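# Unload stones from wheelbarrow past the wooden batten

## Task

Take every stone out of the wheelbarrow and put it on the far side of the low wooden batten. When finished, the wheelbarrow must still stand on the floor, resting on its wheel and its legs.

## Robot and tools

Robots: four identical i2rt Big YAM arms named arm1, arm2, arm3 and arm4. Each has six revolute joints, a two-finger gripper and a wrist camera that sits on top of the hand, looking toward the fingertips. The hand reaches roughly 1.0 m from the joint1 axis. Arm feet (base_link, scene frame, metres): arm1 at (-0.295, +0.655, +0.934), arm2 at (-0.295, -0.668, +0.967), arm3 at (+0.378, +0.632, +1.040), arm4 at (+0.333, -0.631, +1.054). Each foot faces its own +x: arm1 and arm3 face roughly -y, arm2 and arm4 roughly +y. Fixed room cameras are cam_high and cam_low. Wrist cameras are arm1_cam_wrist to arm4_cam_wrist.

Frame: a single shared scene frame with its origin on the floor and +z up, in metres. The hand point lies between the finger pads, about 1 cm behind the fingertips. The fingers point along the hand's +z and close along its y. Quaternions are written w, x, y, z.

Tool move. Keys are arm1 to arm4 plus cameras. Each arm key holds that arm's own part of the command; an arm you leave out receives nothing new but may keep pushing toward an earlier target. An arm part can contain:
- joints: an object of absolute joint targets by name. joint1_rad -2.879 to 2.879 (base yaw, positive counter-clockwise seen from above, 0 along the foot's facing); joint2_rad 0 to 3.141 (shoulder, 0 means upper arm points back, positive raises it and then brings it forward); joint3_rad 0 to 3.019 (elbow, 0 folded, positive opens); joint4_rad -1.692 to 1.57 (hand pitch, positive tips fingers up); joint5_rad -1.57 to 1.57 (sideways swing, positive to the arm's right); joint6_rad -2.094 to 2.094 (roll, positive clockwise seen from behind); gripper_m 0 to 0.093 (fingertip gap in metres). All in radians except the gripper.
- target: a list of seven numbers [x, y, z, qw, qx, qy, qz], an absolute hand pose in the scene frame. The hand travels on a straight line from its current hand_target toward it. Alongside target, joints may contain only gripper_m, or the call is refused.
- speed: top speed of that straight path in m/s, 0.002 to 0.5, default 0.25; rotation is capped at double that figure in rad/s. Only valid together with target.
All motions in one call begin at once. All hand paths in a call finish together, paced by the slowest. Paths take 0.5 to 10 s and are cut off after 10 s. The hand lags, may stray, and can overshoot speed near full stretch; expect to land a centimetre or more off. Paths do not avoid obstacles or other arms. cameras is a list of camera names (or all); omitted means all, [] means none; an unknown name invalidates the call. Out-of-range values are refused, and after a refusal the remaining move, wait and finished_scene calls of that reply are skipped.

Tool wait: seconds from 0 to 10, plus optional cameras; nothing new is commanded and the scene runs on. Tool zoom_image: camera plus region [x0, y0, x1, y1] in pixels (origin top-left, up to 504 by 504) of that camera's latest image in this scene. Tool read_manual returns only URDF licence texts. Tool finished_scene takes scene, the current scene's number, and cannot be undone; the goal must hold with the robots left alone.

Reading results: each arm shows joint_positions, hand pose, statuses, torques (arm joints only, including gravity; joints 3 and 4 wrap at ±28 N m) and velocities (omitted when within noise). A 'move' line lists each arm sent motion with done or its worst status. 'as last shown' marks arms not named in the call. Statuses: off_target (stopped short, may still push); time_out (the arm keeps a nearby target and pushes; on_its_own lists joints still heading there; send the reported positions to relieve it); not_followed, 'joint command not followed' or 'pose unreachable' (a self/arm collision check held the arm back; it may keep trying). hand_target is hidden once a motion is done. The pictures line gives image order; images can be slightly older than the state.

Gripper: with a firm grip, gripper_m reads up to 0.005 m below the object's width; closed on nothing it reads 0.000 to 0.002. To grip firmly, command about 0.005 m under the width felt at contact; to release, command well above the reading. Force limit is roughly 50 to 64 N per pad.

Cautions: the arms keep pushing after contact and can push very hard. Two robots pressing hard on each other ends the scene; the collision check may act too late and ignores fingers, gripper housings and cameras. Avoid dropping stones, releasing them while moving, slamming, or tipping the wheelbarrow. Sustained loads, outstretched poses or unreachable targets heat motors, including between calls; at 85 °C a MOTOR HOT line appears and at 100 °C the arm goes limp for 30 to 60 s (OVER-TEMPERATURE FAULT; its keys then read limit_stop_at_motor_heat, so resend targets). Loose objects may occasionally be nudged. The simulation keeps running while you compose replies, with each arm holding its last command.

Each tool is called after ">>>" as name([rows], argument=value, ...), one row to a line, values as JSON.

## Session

>>> move()

Scene clock: 0.00 s.
Joint torques (N m): no reading
Heat: arm1: hottest joint2_rad 36 °C; arm2: hottest joint5_rad 36 °C; arm3: hottest joint3_rad 36 °C; arm4: hottest joint3_rad 35 °C.
Joint velocities: within noise
arm1.joint_positions: joint1_rad=-0.054 joint2_rad=+0.561 joint3_rad=+1.334 joint4_rad=-1.495 joint5_rad=+0.016 joint6_rad=-0.183 gripper_m=+0.09396
arm1.joint_status: not commanded
arm1.hand: x=-0.2978 y=+0.4627 z=+1.4289 quat_wxyz=(-0.256, -0.587, -0.695, +0.326) (m; scene frame)
arm1.hand_target: x=-0.2977 y=+0.4646 z=+1.4375 quat_wxyz=(-0.262, -0.584, -0.692, +0.334) (m; scene frame)
arm1.hand_status: not commanded
arm2.joint_positions: joint1_rad=-0.251 joint2_rad=+0.494 joint3_rad=+1.425 joint4_rad=-1.247 joint5_rad=-0.242 joint6_rad=+0.054 gripper_m=+0.09396
arm2.joint_status: not commanded
arm2.hand: x=-0.2892 y=-0.4917 z=+1.5699 quat_wxyz=(-0.395, +0.527, -0.607, -0.445) (m; scene frame)
arm2.hand_target: x=-0.2903 y=-0.4960 z=+1.5772 quat_wxyz=(-0.401, +0.524, -0.602, -0.449) (m; scene frame)
arm2.hand_status: not commanded
arm3.joint_positions: joint1_rad=-0.768 joint2_rad=+0.588 joint3_rad=+1.445 joint4_rad=-1.368 joint5_rad=-0.163 joint6_rad=+0.167 gripper_m=+0.09396
arm3.joint_status: not commanded
arm3.hand: x=+0.2458 y=+0.4723 z=+1.6077 quat_wxyz=(-0.290, -0.810, -0.290, +0.419) (m; scene frame)
arm3.hand_target: x=+0.2484 y=+0.4748 z=+1.6172 quat_wxyz=(-0.294, -0.804, -0.289, +0.429) (m; scene frame)
arm3.hand_status: not commanded
arm4.joint_positions: joint1_rad=-0.743 joint2_rad=+0.438 joint3_rad=+1.396 joint4_rad=-1.483 joint5_rad=+0.285 joint6_rad=+0.248 gripper_m=+0.09396
arm4.joint_status: not commanded
arm4.hand: x=+0.4573 y=-0.5609 z=+1.5999 quat_wxyz=(-0.484, +0.195, -0.838, -0.159) (m; scene frame)
arm4.hand_target: x=+0.4553 y=-0.5633 z=+1.6093 quat_wxyz=(-0.493, +0.192, -0.833, -0.165) (m; scene frame)
arm4.hand_status: not commanded
pictures: arm1_cam_wrist, arm2_cam_wrist, arm3_cam_wrist, arm4_cam_wrist, cam_high, cam_low
camera_calibration:
arm1_cam_wrist: T_world_to_cam=[[-0.985351, -0.0963428, 0.140716, -0.44898], [-0.125704, 0.967925, -0.217532, -0.16818], [-0.115245, -0.232034, -0.965857, 1.57646], [0, 0, 0, 1]] pos_world=[-0.281864, 0.485321, 1.54923]
arm2_cam_wrist: T_world_to_cam=[[0.992321, -0.0297802, -0.120047, 0.46271], [-0.0964774, -0.79371, -0.600597, 0.530393], [-0.0773962, 0.607568, -0.790488, 1.64265], [0, 0, 0, 1]] pos_world=[-0.280851, -0.563265, 1.6726]
arm3_cam_wrist: T_world_to_cam=[[-0.722037, 0.656141, -0.219413, 0.222122], [0.679195, 0.611845, -0.405389, 0.202571], [-0.131745, -0.44173, -0.887422, 1.78895], [0, 0, 0, 1]] pos_world=[0.258482, 0.520548, 1.71841]
arm4_cam_wrist: T_world_to_cam=[[0.474664, -0.877474, -0.0688057, -0.601128], [-0.812756, -0.406964, -0.416903, 0.813644], [0.33782, 0.253811, -0.906343, 1.56303], [0, 0, 0, 1]] pos_world=[0.418605, -0.593064, 1.71449]

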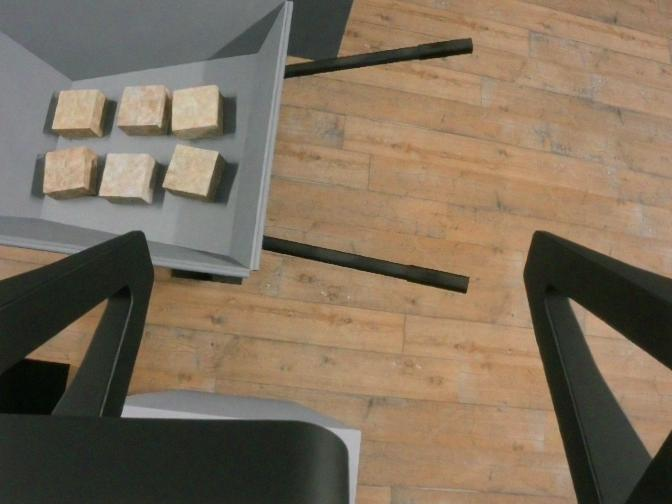

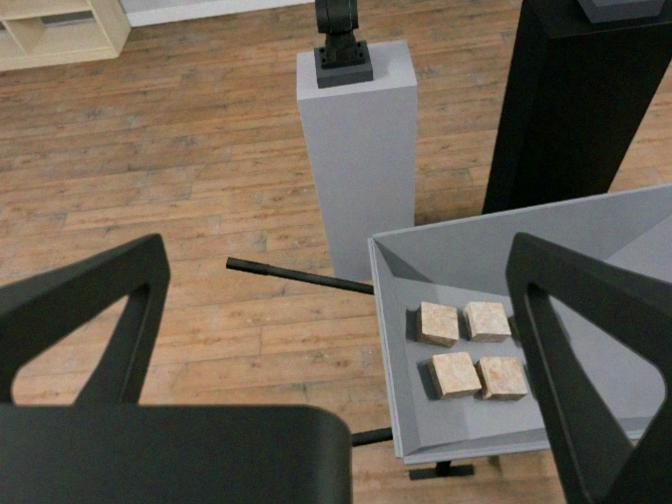

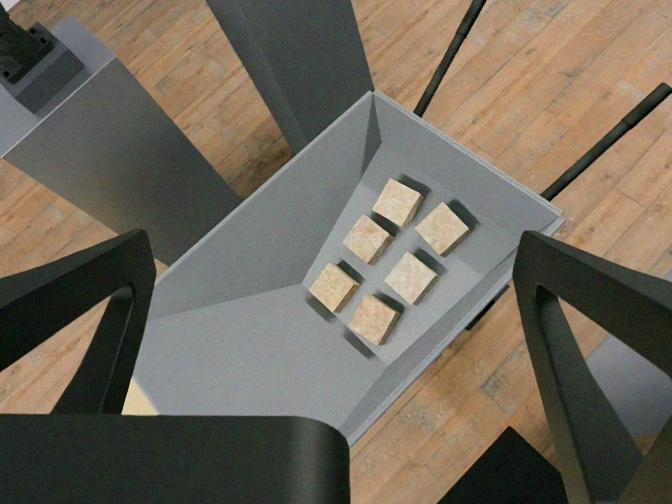

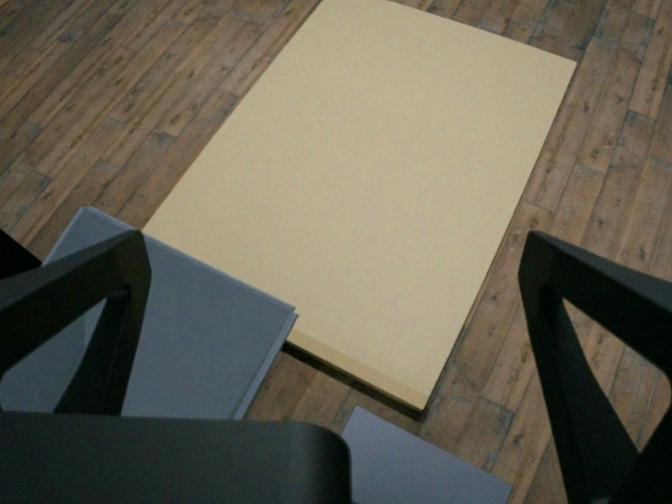

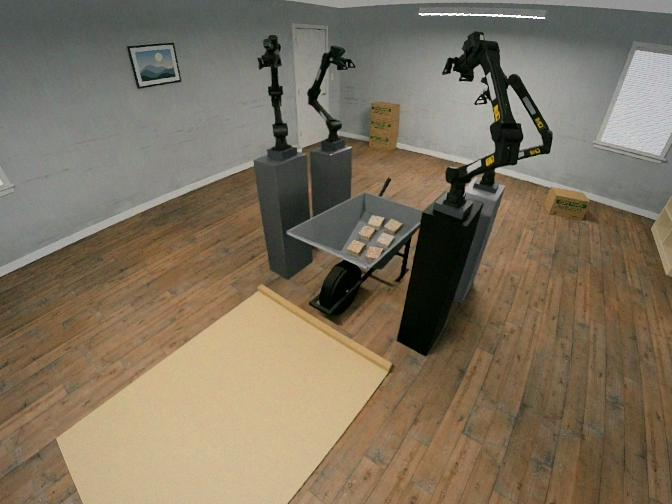

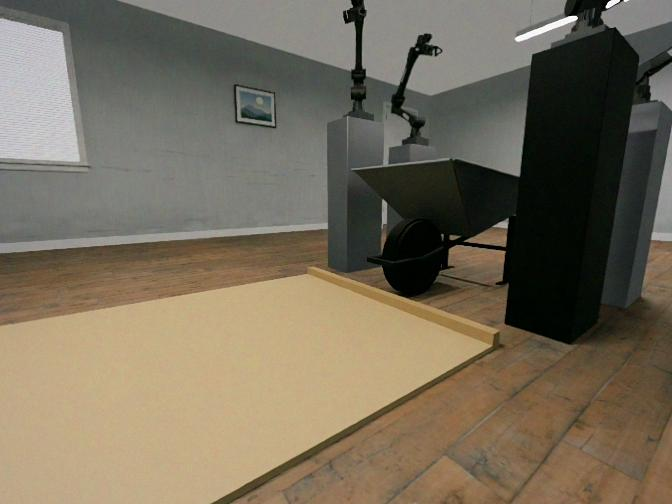

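>>> move(arm1={"joints": {"joint1_rad": -1.134, "joint2_rad": 2.2, "joint3_rad": 0.75, "joint4_rad": 0.45, "joint5_rad": -0.677, "joint6_rad": 0.547}}, arm2={"joints": {"joint1_rad": 1.216, "joint2_rad": 2.35, "joint3_rad": 0.8, "joint4_rad": 0.45, "joint5_rad": 0.72, "joint6_rad": -0.415}}, arm3={"joints": {"joint1_rad": 1.3, "joint2_rad": 1.3, "joint3_rad": 1.4, "joint4_rad": -1.2, "joint5_rad": 0.0, "joint6_rad": 0.0}}, arm4={"joints": {"joint1_rad": -1.3, "joint2_rad": 1.3, "joint3_rad": 1.4, "joint4_rad": -1.2, "joint5_rad": 0.0, "joint6_rad": 0.0}})

Scene clock: 5.03 s.
Joint torques (N m): arm1=[-2.14 -12.51 3.15 2.55 -0.48 -0.12] | arm2=[-1.26 -14.1 1.02 1.77 0.42 -0.11] | arm3=[-0.56 -11.87 11.26 1.29 0.13 -0.13] | arm4=[-1.55 -9.82 8.84 1.74 -0.22 -0.18]
move: arm1 done; arm2 done; arm3 done; arm4 done
arm1.joint_positions: joint1_rad=-1.138 joint2_rad=+2.183 joint3_rad=+0.750 joint4_rad=+0.430 joint5_rad=-0.673 joint6_rad=+0.545 gripper_m=+0.09398
arm1.joint_status: all done
arm1.hand: x=-0.6551 y=+0.3487 z=+0.7849 quat_wxyz=(-0.408, -0.907, -0.061, +0.078) (m; scene frame)
arm2.joint_positions: joint1_rad=+1.228 joint2_rad=+2.334 joint3_rad=+0.802 joint4_rad=+0.431 joint5_rad=+0.709 joint6_rad=-0.406 gripper_m=+0.09398
arm2.joint_status: all done
arm2.hand: x=-0.6681 y=-0.4075 z=+0.7616 quat_wxyz=(-0.399, +0.912, -0.057, -0.076) (m; scene frame)
arm3.joint_positions: joint1_rad=+1.304 joint2_rad=+1.315 joint3_rad=+1.390 joint4_rad=-1.213 joint5_rad=-0.009 joint6_rad=+0.000 gripper_m=+0.09399
arm3.joint_status: all done
arm3.hand: x=+0.8306 y=+0.4893 z=+1.3612 quat_wxyz=(-0.214, -0.150, -0.965, +0.031) (m; scene frame)
arm4.joint_positions: joint1_rad=-1.291 joint2_rad=+1.305 joint3_rad=+1.396 joint4_rad=-1.216 joint5_rad=+0.003 joint6_rad=+0.014 gripper_m=+0.09396
arm4.joint_status: all done
arm4.hand: x=+0.7836 y=-0.4821 z=+1.3814 quat_wxyz=(-0.218, +0.149, -0.964, -0.036) (m; scene frame)
pictures: arm1_cam_wrist, arm2_cam_wrist, arm3_cam_wrist, arm4_cam_wrist, cam_high, cam_low
camera_calibration:
arm1_cam_wrist: T_world_to_cam=[[-0.166066, 0.654274, -0.737799, 0.243093], [0.849785, 0.474529, 0.229536, 0.217436], [0.500287, -0.588853, -0.634796, 1.15455], [0, 0, 0, 1]]
arm2_cam_wrist: T_world_to_cam=[[0.154194, 0.688408, 0.708744, -0.154278], [0.854356, -0.453204, 0.254327, 0.198112], [0.496286, 0.566304, -0.658027, 1.18876], [0, 0, 0, 1]]
arm3_cam_wrist: T_world_to_cam=[[-0.287862, -0.957661, -0.00461517, 0.715739], [-0.939937, 0.281605, 0.192918, 0.387079], [-0.183451, 0.0598719, -0.981204, 1.57992], [0, 0, 0, 1]]
arm4_cam_wrist: T_world_to_cam=[[0.302931, -0.952997, 0.00547718, -0.706384], [-0.936166, -0.296495, 0.188902, 0.332907], [-0.178399, -0.0623517, -0.981981, 1.59133], [0, 0, 0, 1]]

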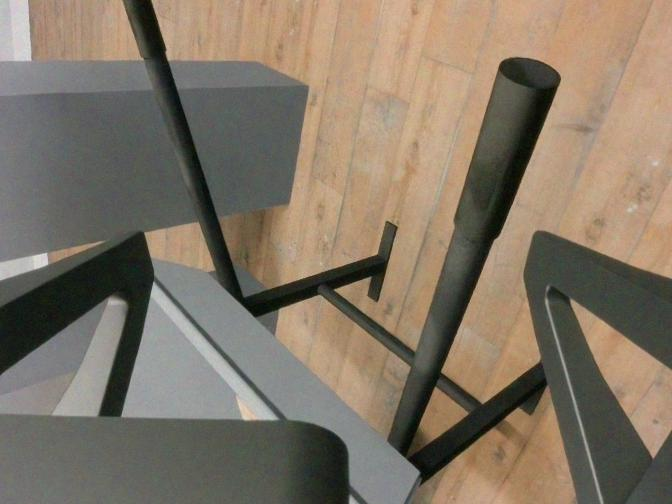

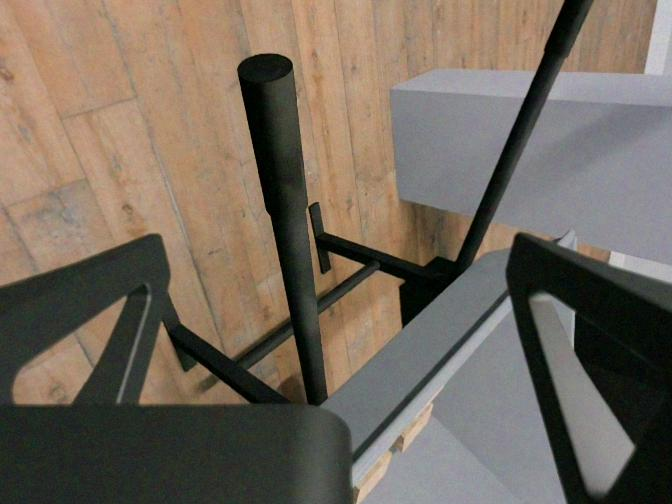

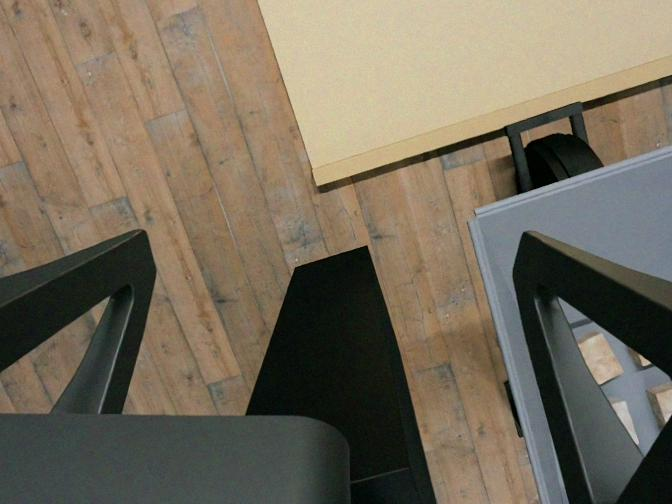

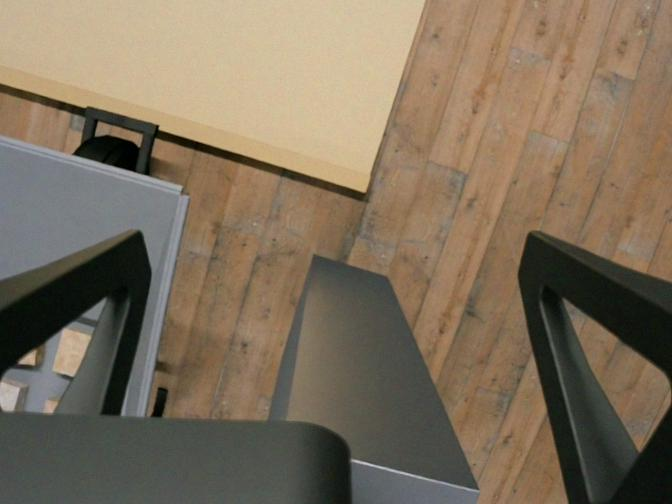

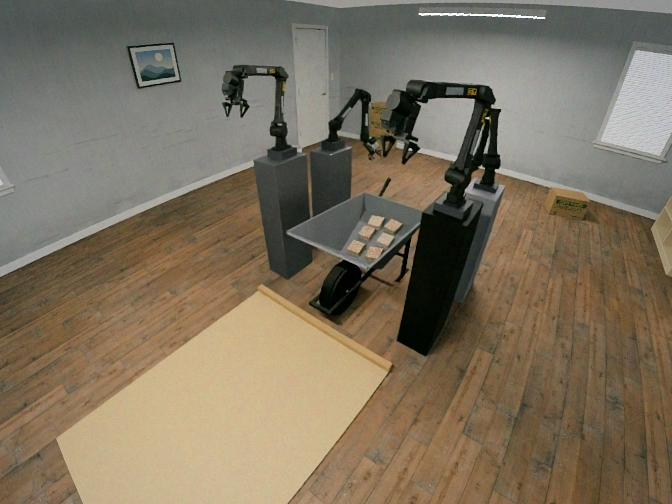

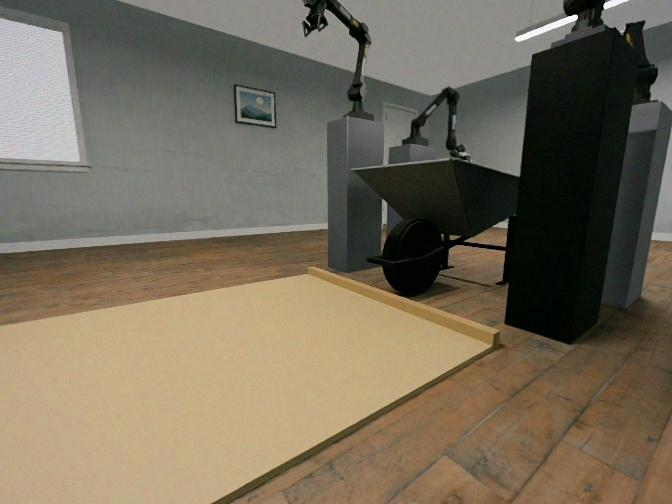

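>>> move(arm1={"target": [-0.624, 0.345, 0.644, 0.382, 0.923, 0.043, -0.018], "speed": 0.2}, arm2={"target": [-0.632, -0.356, 0.649, 0.382, -0.923, 0.043, 0.018], "speed": 0.2}, cameras=["arm1_cam_wrist", "arm2_cam_wrist"])

Scene clock: 11.17 s.
Joint torques (N m): arm1=[-0.73 -13.57 1.44 2.28 -0.24 -0.12] | arm2=[-1.08 -14.45 0.85 1.74 0.16 -0.12] | arm3=[0.21 -11.81 11.28 1.29 0.12 -0.13] | arm4=[-1.55 -9.88 8.87 1.73 -0.22 -0.18]
move: arm1 done; arm2 off_target
arm1.joint_positions: joint1_rad=-1.101 joint2_rad=+2.559 joint3_rad=+0.914 joint4_rad=+0.519 joint5_rad=-0.659 joint6_rad=+0.574 gripper_m=+0.09398
arm1.hand: x=-0.6263 y=+0.3472 z=+0.6495 quat_wxyz=(-0.381, -0.923, -0.044, +0.018) (m; scene frame)
arm1.hand_target: x=-0.6240 y=+0.3453 z=+0.6441 quat_wxyz=(-0.381, -0.923, -0.043, +0.018) (m; scene frame)
arm1.hand_status: done (0.006 m and 0.1 deg from the pose sent, 0.144 m and 8.0 deg at the start)
arm2.joint_positions: joint1_rad=+1.086 joint2_rad=+2.623 joint3_rad=+0.983 joint4_rad=+0.514 joint5_rad=+0.658 joint6_rad=-0.552 gripper_m=+0.09398
arm2.hand: x=-0.6377 y=-0.3585 z=+0.6575 quat_wxyz=(-0.382, +0.923, -0.046, -0.022) (m; scene frame)
arm2.hand_target: x=-0.6319 y=-0.3563 z=+0.6492 quat_wxyz=(-0.381, +0.923, -0.043, -0.018) (m; scene frame)
arm2.hand_status: off_target (0.011 m and 0.5 deg from the pose sent, 0.129 m and 7.2 deg at the start)
arm3, arm4: as last shown
pictures: arm1_cam_wrist, arm2_cam_wrist
camera_calibration:
arm1_cam_wrist: T_world_to_cam=[[-0.0841837, 0.701679, -0.707503, 0.164148], [0.808546, 0.463078, 0.363059, 0.116162], [0.582379, -0.541485, -0.606323, 1.06981], [0, 0, 0, 1]]
arm2_cam_wrist: T_world_to_cam=[[0.0915801, 0.71731, 0.690709, -0.136645], [0.811993, -0.455311, 0.365185, 0.120201], [0.576438, 0.527407, -0.624148, 1.09237], [0, 0, 0, 1]]

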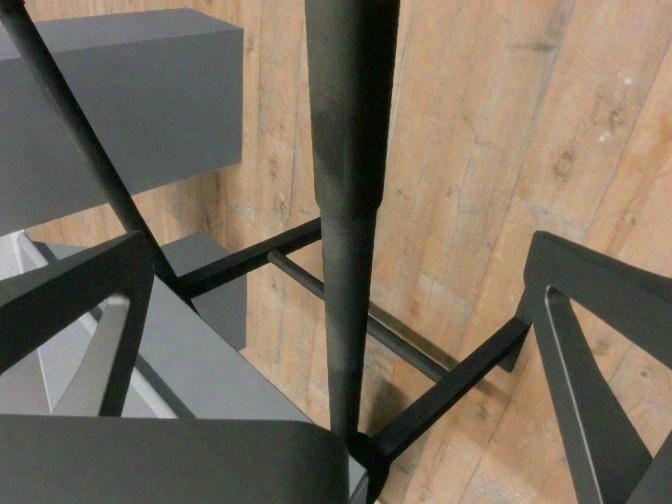

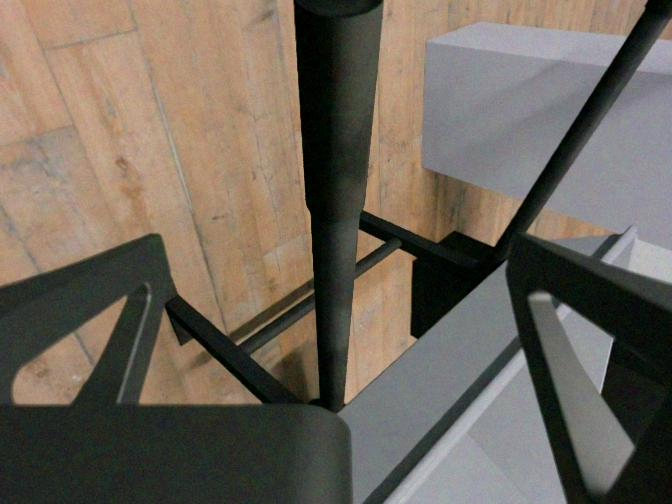

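>>> move(arm1={"target": [-0.621, 0.2500, 0.5435, 0.382, 0.923, 0.043, -0.018], "speed": 0.15}, arm2={"target": [-0.626, -0.2585, 0.5505, 0.382, -0.923, 0.043, 0.018], "speed": 0.15}, cameras=["arm1_cam_wrist", "arm2_cam_wrist"])

Scene clock: 15.17 s.
Joint torques (N m): arm1=[-1.73 -14.97 2.41 2.48 -0.16 -0.12] | arm2=[-1.03 -15.91 1.76 1.83 0.11 -0.12] | arm3=[0.26 -11.87 11.26 1.29 0.13 -0.13] | arm4=[-1.55 -9.82 8.85 1.7 -0.22 -0.17]
Heat: arm1: hottest joint2_rad 36 °C; arm2: hottest joint2_rad 36 °C; arm3: hottest joint3_rad 41 °C; arm4: hottest joint3_rad 36 °C.
move: arm1 done; arm2 off_target
arm1.joint_positions: joint1_rad=-0.900 joint2_rad=+2.833 joint3_rad=+1.238 joint4_rad=+0.592 joint5_rad=-0.563 joint6_rad=+0.781 gripper_m=+0.09398
arm1.hand: x=-0.6244 y=+0.2481 z=+0.5523 quat_wxyz=(-0.381, -0.923, -0.047, +0.019) (m; scene frame)
arm1.hand_target: x=-0.6212 y=+0.2503 z=+0.5436 quat_wxyz=(-0.381, -0.923, -0.043, +0.019) (m; scene frame)
arm1.hand_status: done (0.010 m and 0.5 deg from the pose sent, 0.144 m and 0.1 deg at the start)
arm2.joint_positions: joint1_rad=+0.884 joint2_rad=+2.891 joint3_rad=+1.313 joint4_rad=+0.578 joint5_rad=+0.560 joint6_rad=-0.765 gripper_m=+0.09398
arm2.hand: x=-0.6342 y=-0.2580 z=+0.5618 quat_wxyz=(-0.383, +0.922, -0.048, -0.023) (m; scene frame)
arm2.hand_target: x=-0.6261 y=-0.2588 z=+0.5509 quat_wxyz=(-0.382, +0.923, -0.043, -0.019) (m; scene frame)
arm2.hand_status: off_target (0.014 m and 0.8 deg from the pose sent, 0.147 m and 0.5 deg at the start)
arm3, arm4: as last shown
pictures: arm1_cam_wrist, arm2_cam_wrist
camera_calibration:
arm1_cam_wrist: T_world_to_cam=[[-0.0919953, 0.70046, -0.707738, 0.160572], [0.807243, 0.468599, 0.358851, 0.195906], [0.583006, -0.538304, -0.60855, 0.956909], [0, 0, 0, 1]]
arm2_cam_wrist: T_world_to_cam=[[0.095856, 0.715479, 0.692027, -0.14143], [0.812686, -0.457694, 0.360636, 0.200377], [0.574764, 0.527831, -0.625333, 0.977349], [0, 0, 0, 1]]

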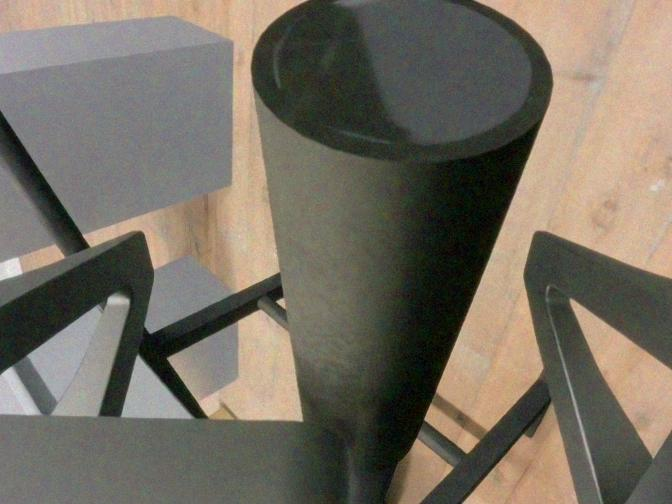

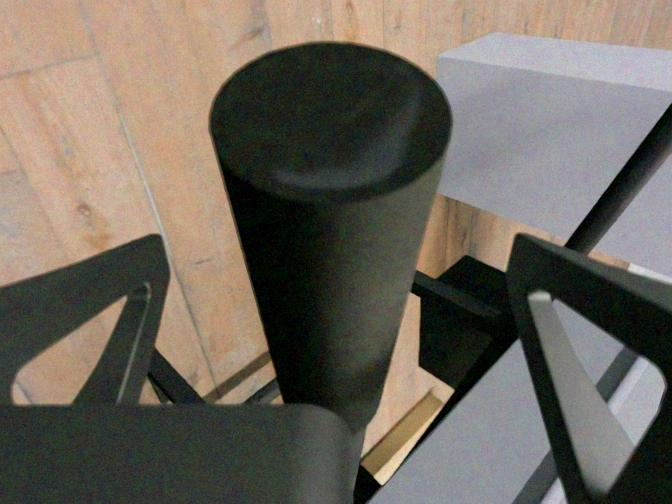

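>>> move(arm1={"joints": {"gripper_m": 0.026}}, arm2={"joints": {"gripper_m": 0.026}}, cameras=["arm2_cam_wrist"])

Scene clock: 17.20 s.
Joint torques (N m): arm1=[-1.44 -15.68 2.25 2.35 -0.47 -0.13] | arm2=[-1.03 -16.09 1.74 1.7 0.26 -0.11] | arm3=[0.21 -11.81 11.25 1.28 0.12 -0.13] | arm4=[-1.55 -9.93 8.84 1.72 -0.21 -0.18]
move: arm1 off_target; arm2 off_target
arm1.joint_positions: joint1_rad=-0.904 joint2_rad=+2.843 joint3_rad=+1.239 joint4_rad=+0.595 joint5_rad=-0.557 joint6_rad=+0.783 gripper_m=+0.03121
arm1.joint_status: gripper_m off_target (ended at +0.03123, target +0.02600)
arm1.hand: x=-0.6236 y=+0.2525 z=+0.5475 quat_wxyz=(-0.378, -0.925, -0.043, +0.019) (m; scene frame)
arm2.joint_positions: joint1_rad=+0.884 joint2_rad=+2.894 joint3_rad=+1.313 joint4_rad=+0.580 joint5_rad=+0.556 joint6_rad=-0.765 gripper_m=+0.03232
arm2.joint_status: gripper_m off_target (ended at +0.03235, target +0.02600)
arm2.hand: x=-0.6339 y=-0.2591 z=+0.5603 quat_wxyz=(-0.381, +0.923, -0.047, -0.024) (m; scene frame)
arm3, arm4: as last shown
pictures: arm2_cam_wrist
camera_calibration:
arm2_cam_wrist: T_world_to_cam=[[0.095176, 0.718271, 0.689223, -0.13776], [0.814403, -0.45433, 0.361015, 0.201939], [0.572441, 0.526946, -0.628203, 0.976728], [0, 0, 0, 1]]

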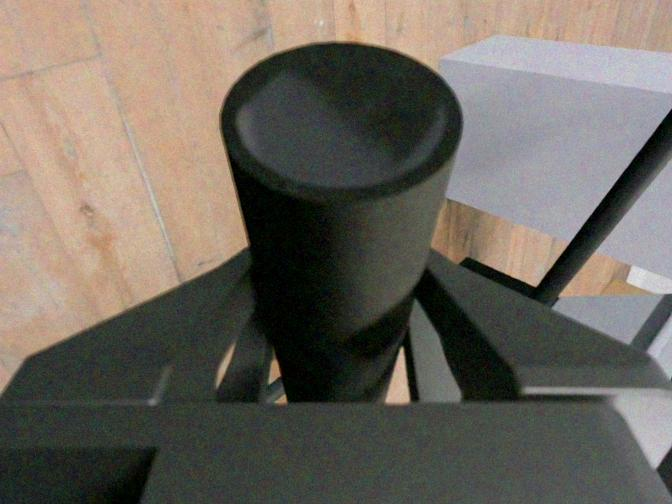

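>>> move(arm1={"joints": {"joint1_rad": -0.893, "joint2_rad": 2.25, "joint3_rad": 1.07, "joint4_rad": 0.62, "joint5_rad": -0.633, "joint6_rad": 0.70}}, arm2={"joints": {"joint1_rad": 0.864, "joint2_rad": 2.31, "joint3_rad": 1.10, "joint4_rad": 0.645, "joint5_rad": 0.633, "joint6_rad": -0.70}}, cameras=["cam_high", "cam_low"])

Scene clock: 20.53 s.
Joint torques (N m): arm1=[0.03 -32.62 9.39 6.09 -2.85 -0.19] | arm2=[-2.96 -34.96 5.83 5.24 2.94 0.06] | arm3=[0.26 -11.87 11.26 1.28 0.13 -0.13] | arm4=[-1.61 -9.82 8.83 1.74 -0.21 -0.17]
move: arm1 time_out; arm2 time_out
arm1.joint_positions: joint1_rad=-0.916 joint2_rad=+2.461 joint3_rad=+0.997 joint4_rad=+0.519 joint5_rad=-0.570 joint6_rad=+0.691 gripper_m=+0.03120
arm1.joint_status: joint2_rad time_out (moved -0.381 of -0.593); joint4_rad time_out (moved -0.077 of +0.025); joint5_rad time_out (moved -0.014 of -0.076); the others done
arm1.on_its_own: joint2_rad reads +2.461 and still pushes toward +2.250 since a time_out; joint4_rad reads +0.519 and still pushes toward +0.620 since a time_out; joint5_rad reads -0.570 and still pushes toward -0.633 since a time_out
arm1.hand: x=-0.6411 y=+0.2436 z=+0.6972 quat_wxyz=(-0.397, -0.911, -0.090, +0.058) (m; scene frame)
arm2.joint_positions: joint1_rad=+0.896 joint2_rad=+2.527 joint3_rad=+1.041 joint4_rad=+0.551 joint5_rad=+0.554 joint6_rad=-0.692 gripper_m=+0.03235
arm2.joint_status: joint2_rad time_out (moved -0.367 of -0.584); joint4_rad time_out (moved -0.029 of +0.065); joint5_rad time_out (moved -0.002 of +0.077); the others done
arm2.on_its_own: joint2_rad reads +2.527 and still pushes toward +2.310 since a time_out; joint4_rad reads +0.551 and still pushes toward +0.645 since a time_out; joint5_rad reads +0.554 and still pushes toward +0.630 since a time_out
arm2.hand: x=-0.6489 y=-0.2563 z=+0.7057 quat_wxyz=(-0.396, +0.912, -0.084, -0.066) (m; scene frame)
arm3, arm4: as last shown
pictures: cam_high, cam_low

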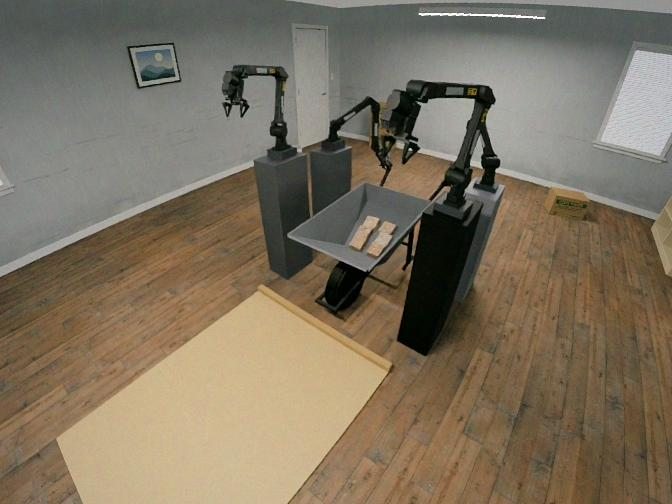

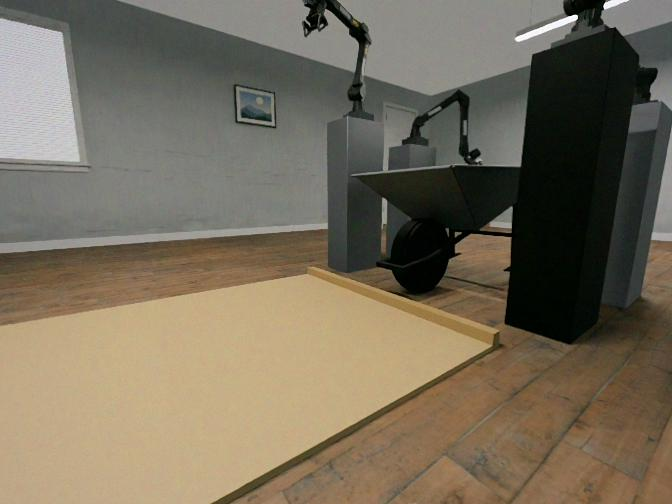

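>>> move(arm1={"joints": {"joint1_rad": -0.758, "joint2_rad": 1.64, "joint3_rad": 0.783, "joint4_rad": 0.352, "joint5_rad": -0.535, "joint6_rad": 0.66}}, arm2={"joints": {"joint1_rad": 0.728, "joint2_rad": 1.71, "joint3_rad": 0.78, "joint4_rad": 0.42, "joint5_rad": 0.532, "joint6_rad": -0.66}}, cameras=["cam_high", "cam_low"])

Scene clock: 23.87 s.
Joint torques (N m): arm1=[-0.56 -24.82 15.95 6.89 -2.51 -0.24] | arm2=[-1.32 -27.63 10.8 6.05 2.5 0.14] | arm3=[0.21 -11.87 11.25 1.29 0.13 -0.13] | arm4=[-1.55 -9.93 8.87 1.72 -0.22 -0.18]
Heat: arm1: hottest joint2_rad 38 °C; arm2: hottest joint5_rad 41 °C; arm3: hottest joint3_rad 43 °C; arm4: hottest joint3_rad 36 °C.
move: arm1 time_out; arm2 time_out
arm1.joint_positions: joint1_rad=-0.775 joint2_rad=+1.808 joint3_rad=+0.664 joint4_rad=+0.238 joint5_rad=-0.480 joint6_rad=+0.669 gripper_m=+0.03119
arm1.joint_status: joint2_rad time_out (moved -0.654 of -0.821); joint3_rad time_out (moved -0.333 of -0.214); joint4_rad time_out (moved -0.281 of -0.167); joint5_rad time_out (moved +0.091 of +0.035); the others done
arm1.on_its_own: joint2_rad reads +1.808 and still pushes toward +1.640 since a time_out; joint3_rad reads +0.664 and still pushes toward +0.777 since a time_out; joint4_rad reads +0.238 and still pushes toward +0.352 since a time_out; joint5_rad reads -0.480 and still pushes toward -0.535 since a time_out
arm1.hand: x=-0.5538 y=+0.2485 z=+0.8948 quat_wxyz=(-0.383, -0.907, -0.156, +0.080) (m; scene frame)
arm2.joint_positions: joint1_rad=+0.742 joint2_rad=+1.885 joint3_rad=+0.682 joint4_rad=+0.311 joint5_rad=+0.468 joint6_rad=-0.680 gripper_m=+0.03246
arm2.joint_status: joint2_rad time_out (moved -0.641 of -0.817); joint3_rad time_out (moved -0.359 of -0.261); joint4_rad time_out (moved -0.239 of -0.131); joint5_rad time_out (moved -0.086 of -0.022); the others done
arm2.on_its_own: joint2_rad reads +1.885 and still pushes toward +1.710 since a time_out; joint3_rad reads +0.682 and still pushes toward +0.780 since a time_out; joint4_rad reads +0.311 and still pushes toward +0.420 since a time_out; joint5_rad reads +0.468 and still pushes toward +0.532 since a time_out
arm2.hand: x=-0.5588 y=-0.2546 z=+0.9063 quat_wxyz=(-0.386, +0.906, -0.151, -0.084) (m; scene frame)
arm3, arm4: as last shown
pictures: cam_high, cam_low

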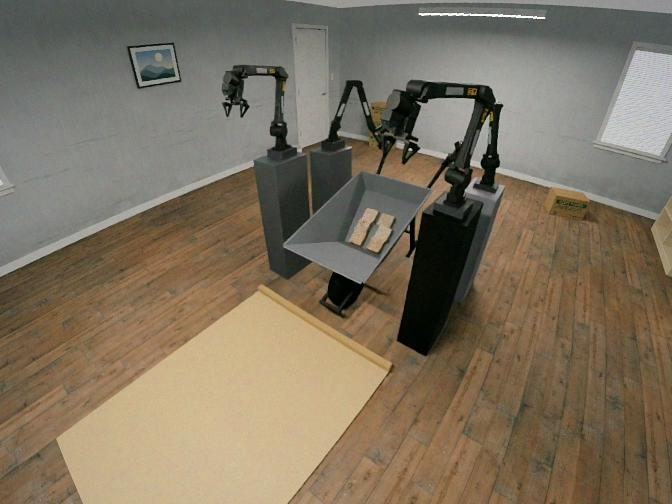

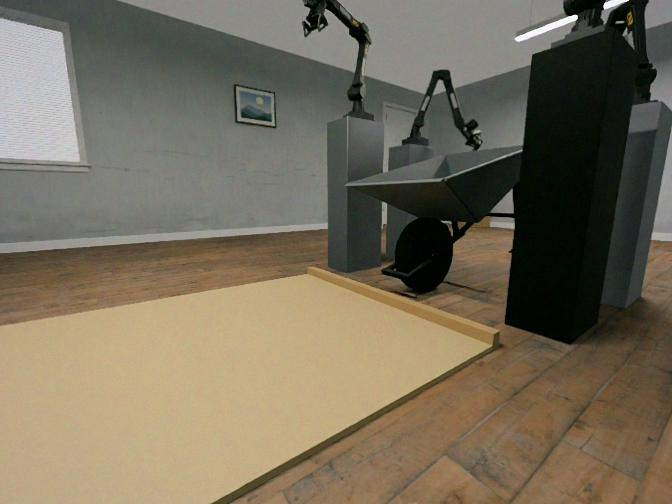

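>>> move(arm1={"joints": {"joint1_rad": -0.45, "joint2_rad": 1.06, "joint3_rad": 0.79, "joint4_rad": -0.10, "joint5_rad": -0.30, "joint6_rad": 0.74}}, arm2={"joints": {"joint1_rad": 0.42, "joint2_rad": 1.11, "joint3_rad": 0.76, "joint4_rad": -0.02, "joint5_rad": 0.30, "joint6_rad": -0.74}}, cameras=["cam_high", "cam_low"])

Scene clock: 26.97 s.
Joint torques (N m): arm1=[-0.97 -18.08 20.34 8.16 -1.42 -0.6] | arm2=[-0.44 -22.18 15.15 7.42 1.37 0.58] | arm3=[0.26 -11.93 11.28 1.29 0.12 -0.12] | arm4=[-1.49 -9.82 8.85 1.73 -0.22 -0.17]
move: arm1 time_out; arm2 time_out
arm1.joint_positions: joint1_rad=-0.460 joint2_rad=+1.207 joint3_rad=+0.591 joint4_rad=-0.242 joint5_rad=-0.271 joint6_rad=+0.788 gripper_m=+0.03117
arm1.joint_status: joint2_rad time_out (moved -0.601 of -0.748); joint3_rad time_out (moved -0.073 of +0.126); joint4_rad time_out (moved -0.480 of -0.338); joint6_rad time_out (moved +0.118 of +0.071); the others done
arm1.on_its_own: joint2_rad reads +1.207 and still pushes toward +1.060 since a time_out; joint3_rad reads +0.591 and still pushes toward +0.707 since a time_out; joint4_rad reads -0.242 and still pushes toward -0.100 since a time_out; joint6_rad reads +0.788 and still pushes toward +0.740 since a time_out
arm1.hand: x=-0.4227 y=+0.2538 z=+1.0441 quat_wxyz=(-0.359, -0.903, -0.216, +0.094) (m; scene frame)
arm2.joint_positions: joint1_rad=+0.426 joint2_rad=+1.278 joint3_rad=+0.591 joint4_rad=-0.157 joint5_rad=+0.264 joint6_rad=-0.795 gripper_m=+0.03261
arm2.joint_status: joint2_rad time_out (moved -0.608 of -0.775); joint3_rad time_out (moved -0.091 of +0.078); joint4_rad time_out (moved -0.468 of -0.331); joint5_rad time_out (moved -0.204 of -0.168); joint6_rad time_out (moved -0.115 of -0.060); the others done
arm2.on_its_own: joint2_rad reads +1.278 and still pushes toward +1.110 since a time_out; joint3_rad reads +0.591 and still pushes toward +0.703 since a time_out; joint4_rad reads -0.157 and still pushes toward -0.020 since a time_out; joint5_rad reads +0.264 and still pushes toward +0.300 since a time_out; joint6_rad reads -0.795 and still pushes toward -0.740 since a time_out
arm2.hand: x=-0.4272 y=-0.2549 z=+1.0616 quat_wxyz=(-0.365, +0.901, -0.213, -0.096) (m; scene frame)
arm3, arm4: as last shown
pictures: cam_high, cam_low

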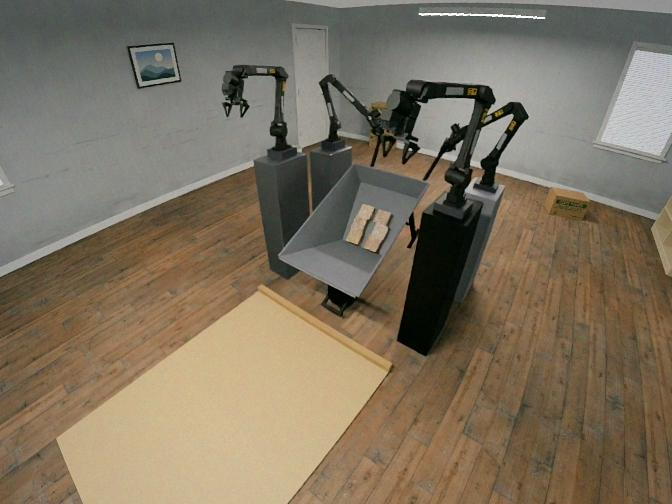

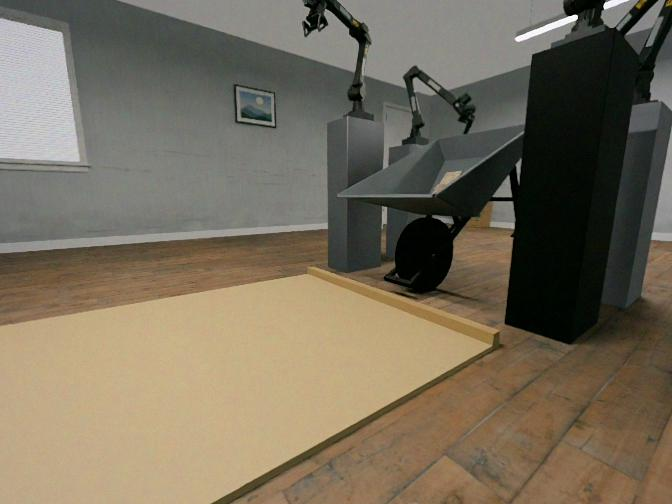

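>>> move(arm1={"joints": {"joint1_rad": 0.17, "joint2_rad": 0.85, "joint3_rad": 0.95, "joint4_rad": -0.38, "joint5_rad": 0.17, "joint6_rad": 0.89}}, arm2={"joints": {"joint1_rad": -0.20, "joint2_rad": 0.87, "joint3_rad": 0.91, "joint4_rad": -0.32, "joint5_rad": -0.17, "joint6_rad": -0.89}}, cameras=["cam_high", "cam_low"])

Scene clock: 30.50 s.
Joint torques (N m): arm1=[-1.14 -15.44 21.97 6.11 0.44 -1.54] | arm2=[-0.38 -15.91 16.88 4.78 -0.4 1.32] | arm3=[0.21 -11.87 11.28 1.28 0.13 -0.13] | arm4=[-1.49 -9.82 8.85 1.72 -0.21 -0.17]
move: arm1 time_out; arm2 time_out
arm1.joint_positions: joint1_rad=+0.161 joint2_rad=+0.989 joint3_rad=+0.693 joint4_rad=-0.472 joint5_rad=+0.154 joint6_rad=+1.044 gripper_m=+0.03140
arm1.joint_status: joint3_rad time_out (moved +0.102 of +0.359); joint4_rad time_out (moved -0.230 of -0.138); joint6_rad time_out (moved +0.256 of +0.102); the others done
arm1.on_its_own: joint3_rad reads +0.693 and still pushes toward +0.809 since a time_out (your +0.950 is given up); joint4_rad reads -0.472 and still pushes toward -0.380 since a time_out; joint6_rad reads +1.044 and still pushes toward +0.890 since a time_out
arm1.hand: x=-0.2370 y=+0.2478 z=+1.1400 quat_wxyz=(-0.375, -0.866, -0.300, +0.136) (m; scene frame)
arm2.joint_positions: joint1_rad=-0.194 joint2_rad=+0.993 joint3_rad=+0.625 joint4_rad=-0.396 joint5_rad=-0.156 joint6_rad=-1.023 gripper_m=+0.03305
arm2.joint_status: joint3_rad time_out (moved +0.034 of +0.319); joint4_rad time_out (moved -0.239 of -0.163); joint6_rad time_out (moved -0.229 of -0.095); the others done
arm2.on_its_own: joint3_rad reads +0.625 and still pushes toward +0.738 since a time_out (your +0.910 is given up); joint4_rad reads -0.396 and still pushes toward -0.320 since a time_out; joint6_rad reads -1.023 and still pushes toward -0.890 since a time_out
arm2.hand: x=-0.2378 y=-0.2689 z=+1.1494 quat_wxyz=(-0.378, +0.862, -0.309, -0.138) (m; scene frame)
arm3, arm4: as last shown
pictures: cam_high, cam_low

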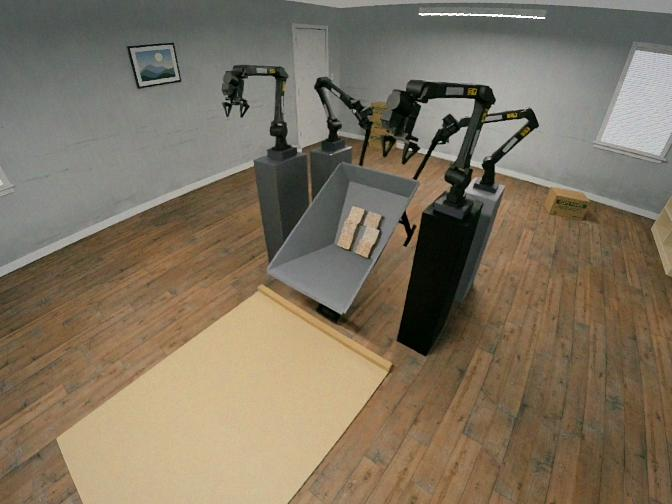

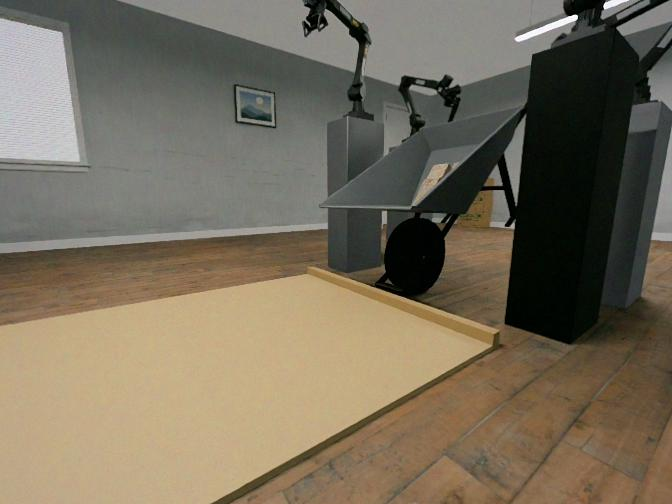

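>>> move(arm1={"joints": {"joint1_rad": 0.80, "joint2_rad": 1.12, "joint3_rad": 1.45, "joint4_rad": -0.62, "joint5_rad": 0.72, "joint6_rad": 0.95}}, arm2={"joints": {"joint1_rad": -0.83, "joint2_rad": 1.13, "joint3_rad": 1.39, "joint4_rad": -0.58, "joint5_rad": -0.72, "joint6_rad": -0.95}}, cameras=["cam_high", "cam_low"])

Scene clock: 33.83 s.
Joint torques (N m): arm1=[-2.32 -18.61 22.3 4.38 2.23 -1.9] | arm2=[0.44 -18.73 17.1 3.28 -2.18 1.71] | arm3=[0.21 -11.87 11.26 1.29 0.13 -0.13] | arm4=[-1.49 -9.82 8.84 1.73 -0.21 -0.17]
Heat: arm1: hottest joint3_rad 45 °C; arm2: hottest joint3_rad 44 °C; arm3: hottest joint3_rad 45 °C; arm4: hottest joint3_rad 37 °C.
move: arm1 time_out; arm2 time_out
arm1.joint_positions: joint1_rad=+0.801 joint2_rad=+1.241 joint3_rad=+1.129 joint4_rad=-0.679 joint5_rad=+0.674 joint6_rad=+1.148 gripper_m=+0.03260
arm1.joint_status: joint3_rad time_out (moved +0.436 of +0.757); joint4_rad time_out (moved -0.207 of -0.148); joint5_rad time_out (moved +0.520 of +0.566); joint6_rad time_out (moved +0.104 of -0.094); the others done
arm1.on_its_own: joint3_rad reads +1.129 and still pushes toward +1.244 since a time_out (your +1.450 is given up); joint4_rad reads -0.679 and still pushes toward -0.620 since a time_out; joint5_rad reads +0.674 and still pushes toward +0.720 since a time_out; joint6_rad reads +1.148 and still pushes toward +0.950 since a time_out
arm1.hand: x=+0.0009 y=+0.2510 z=+1.2551 quat_wxyz=(-0.416, -0.776, -0.416, +0.227) (m; scene frame)
arm2.joint_positions: joint1_rad=-0.830 joint2_rad=+1.237 joint3_rad=+1.057 joint4_rad=-0.626 joint5_rad=-0.670 joint6_rad=-1.126 gripper_m=+0.03376
arm2.joint_status: joint3_rad time_out (moved +0.432 of +0.765); joint5_rad time_out (moved -0.514 of -0.564); joint6_rad time_out (moved -0.103 of +0.073); the others done
arm2.on_its_own: joint3_rad reads +1.057 and still pushes toward +1.169 since a time_out (your +1.390 is given up); joint5_rad reads -0.670 and still pushes toward -0.720 since a time_out; joint6_rad reads -1.126 and still pushes toward -0.950 since a time_out
arm2.hand: x=-0.0057 y=-0.2713 z=+1.2624 quat_wxyz=(-0.410, +0.772, -0.427, -0.230) (m; scene frame)
arm3.joint_positions: joint1_rad=+1.304 joint2_rad=+1.315 joint3_rad=+1.390 joint4_rad=-1.213 joint5_rad=-0.009 joint6_rad=+0.000 gripper_m=+0.09399
arm3.hand: x=+0.8306 y=+0.4893 z=+1.3612 quat_wxyz=(-0.214, -0.150, -0.965, +0.031) (m; scene frame)
arm4.joint_positions: joint1_rad=-1.291 joint2_rad=+1.305 joint3_rad=+1.396 joint4_rad=-1.216 joint5_rad=+0.003 joint6_rad=+0.014 gripper_m=+0.09396
arm4.hand: x=+0.7836 y=-0.4821 z=+1.3814 quat_wxyz=(-0.218, +0.149, -0.964, -0.036) (m; scene frame)
pictures: cam_high, cam_low

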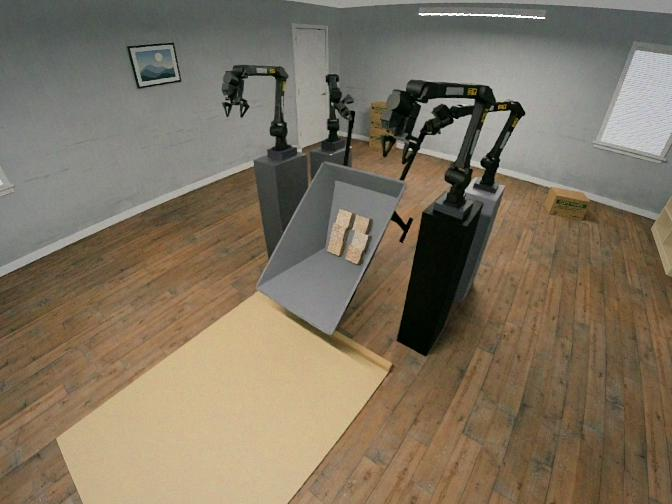

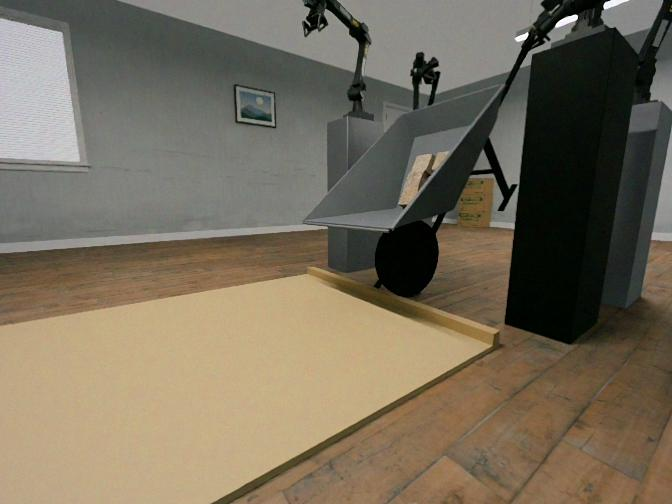

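>>> move(arm1={"joints": {"joint1_rad": 0.95, "joint2_rad": 1.37, "joint3_rad": 1.66, "joint4_rad": -0.55, "joint5_rad": 0.81, "joint6_rad": 0.88}}, arm2={"joints": {"joint1_rad": -0.98, "joint2_rad": 1.37, "joint3_rad": 1.60, "joint4_rad": -0.50, "joint5_rad": -0.82, "joint6_rad": -0.88}}, cameras=["arm1_cam_wrist", "cam_high", "cam_low"])

Scene clock: 37.27 s.
Joint torques (N m): arm1=[-3.49 -14.74 22.37 6.56 0.39 -1.33] | arm2=[1.55 -18.55 17.21 5.52 -0.83 1.06] | arm3=[0.21 -11.87 11.28 1.28 0.13 -0.13] | arm4=[-1.55 -9.88 8.83 1.73 -0.22 -0.18]
Heat: arm1: hottest joint3_rad 49 °C; arm2: hottest joint3_rad 50 °C; arm3: hottest joint3_rad 45 °C; arm4: hottest joint3_rad 37 °C.
move: arm1 time_out; arm2 time_out
arm1.joint_positions: joint1_rad=+0.968 joint2_rad=+1.411 joint3_rad=+1.356 joint4_rad=-0.656 joint5_rad=+0.812 joint6_rad=+1.012 gripper_m=+0.03232
arm1.joint_status: joint3_rad time_out (moved +0.227 of +0.531); joint4_rad time_out (moved +0.023 of +0.129); joint6_rad time_out (moved -0.137 of -0.268); the others done
arm1.on_its_own: joint3_rad reads +1.356 and still pushes toward +1.472 since a time_out (your +1.660 is given up); joint4_rad reads -0.656 and still pushes toward -0.550 since a time_out; joint6_rad reads +1.012 and still pushes toward +0.880 since a time_out
arm1.hand: x=+0.1110 y=+0.2557 z=+1.3037 quat_wxyz=(-0.455, -0.705, -0.474, +0.267) (m; scene frame)
arm2.joint_positions: joint1_rad=-0.996 joint2_rad=+1.432 joint3_rad=+1.331 joint4_rad=-0.595 joint5_rad=-0.808 joint6_rad=-0.988 gripper_m=+0.03291
arm2.joint_status: joint3_rad time_out (moved +0.273 of +0.543); joint4_rad time_out (moved +0.031 of +0.126); joint6_rad time_out (moved +0.138 of +0.246); the others done
arm2.on_its_own: joint3_rad reads +1.331 and still pushes toward +1.443 since a time_out (your +1.600 is given up); joint4_rad reads -0.595 and still pushes toward -0.500 since a time_out; joint6_rad reads -0.988 and still pushes toward -0.880 since a time_out
arm2.hand: x=+0.1166 y=-0.2668 z=+1.3238 quat_wxyz=(-0.460, +0.699, -0.478, -0.267) (m; scene frame)
arm3, arm4: as last shown
pictures: arm1_cam_wrist, cam_high, cam_low
camera_calibration:
arm1_cam_wrist: T_world_to_cam=[[-0.906973, 0.135144, -0.398919, 0.587168], [0.303173, 0.866947, -0.395587, 0.266743], [0.292381, -0.479728, -0.827269, 1.29197], [0, 0, 0, 1]]

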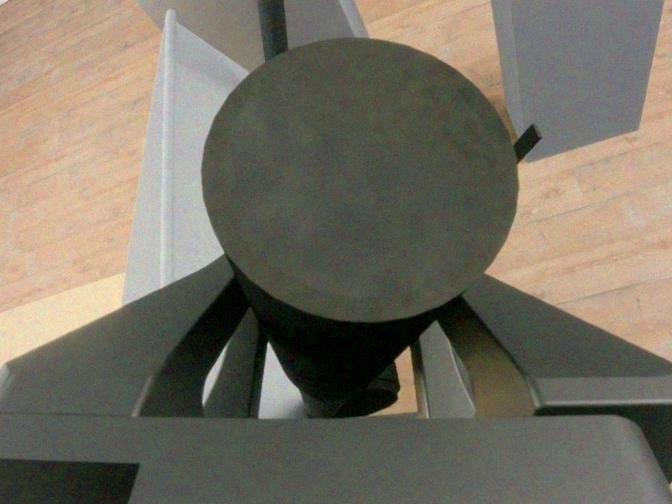

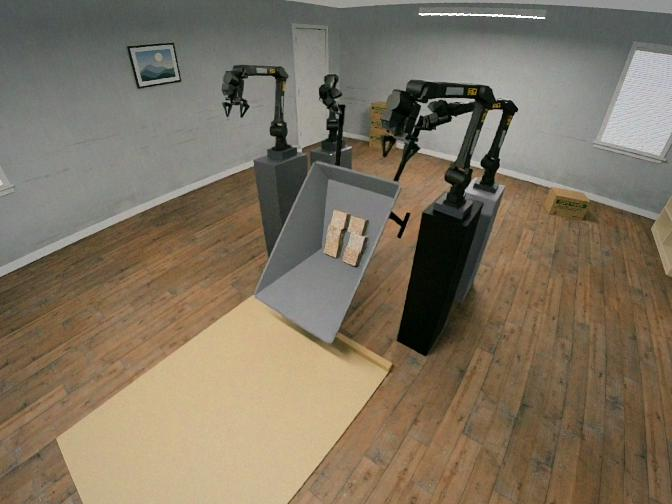

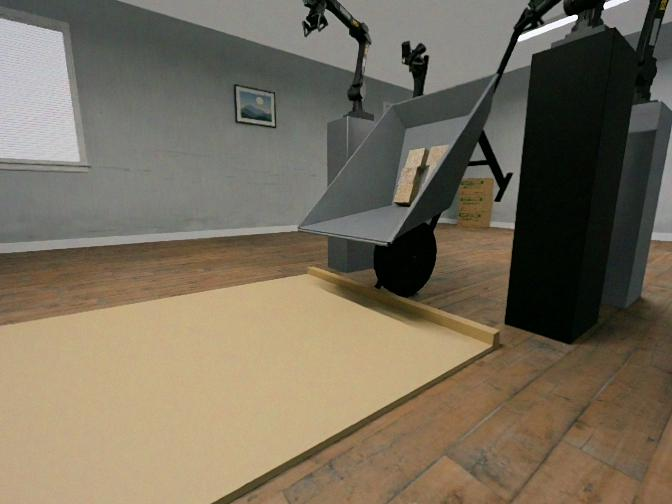

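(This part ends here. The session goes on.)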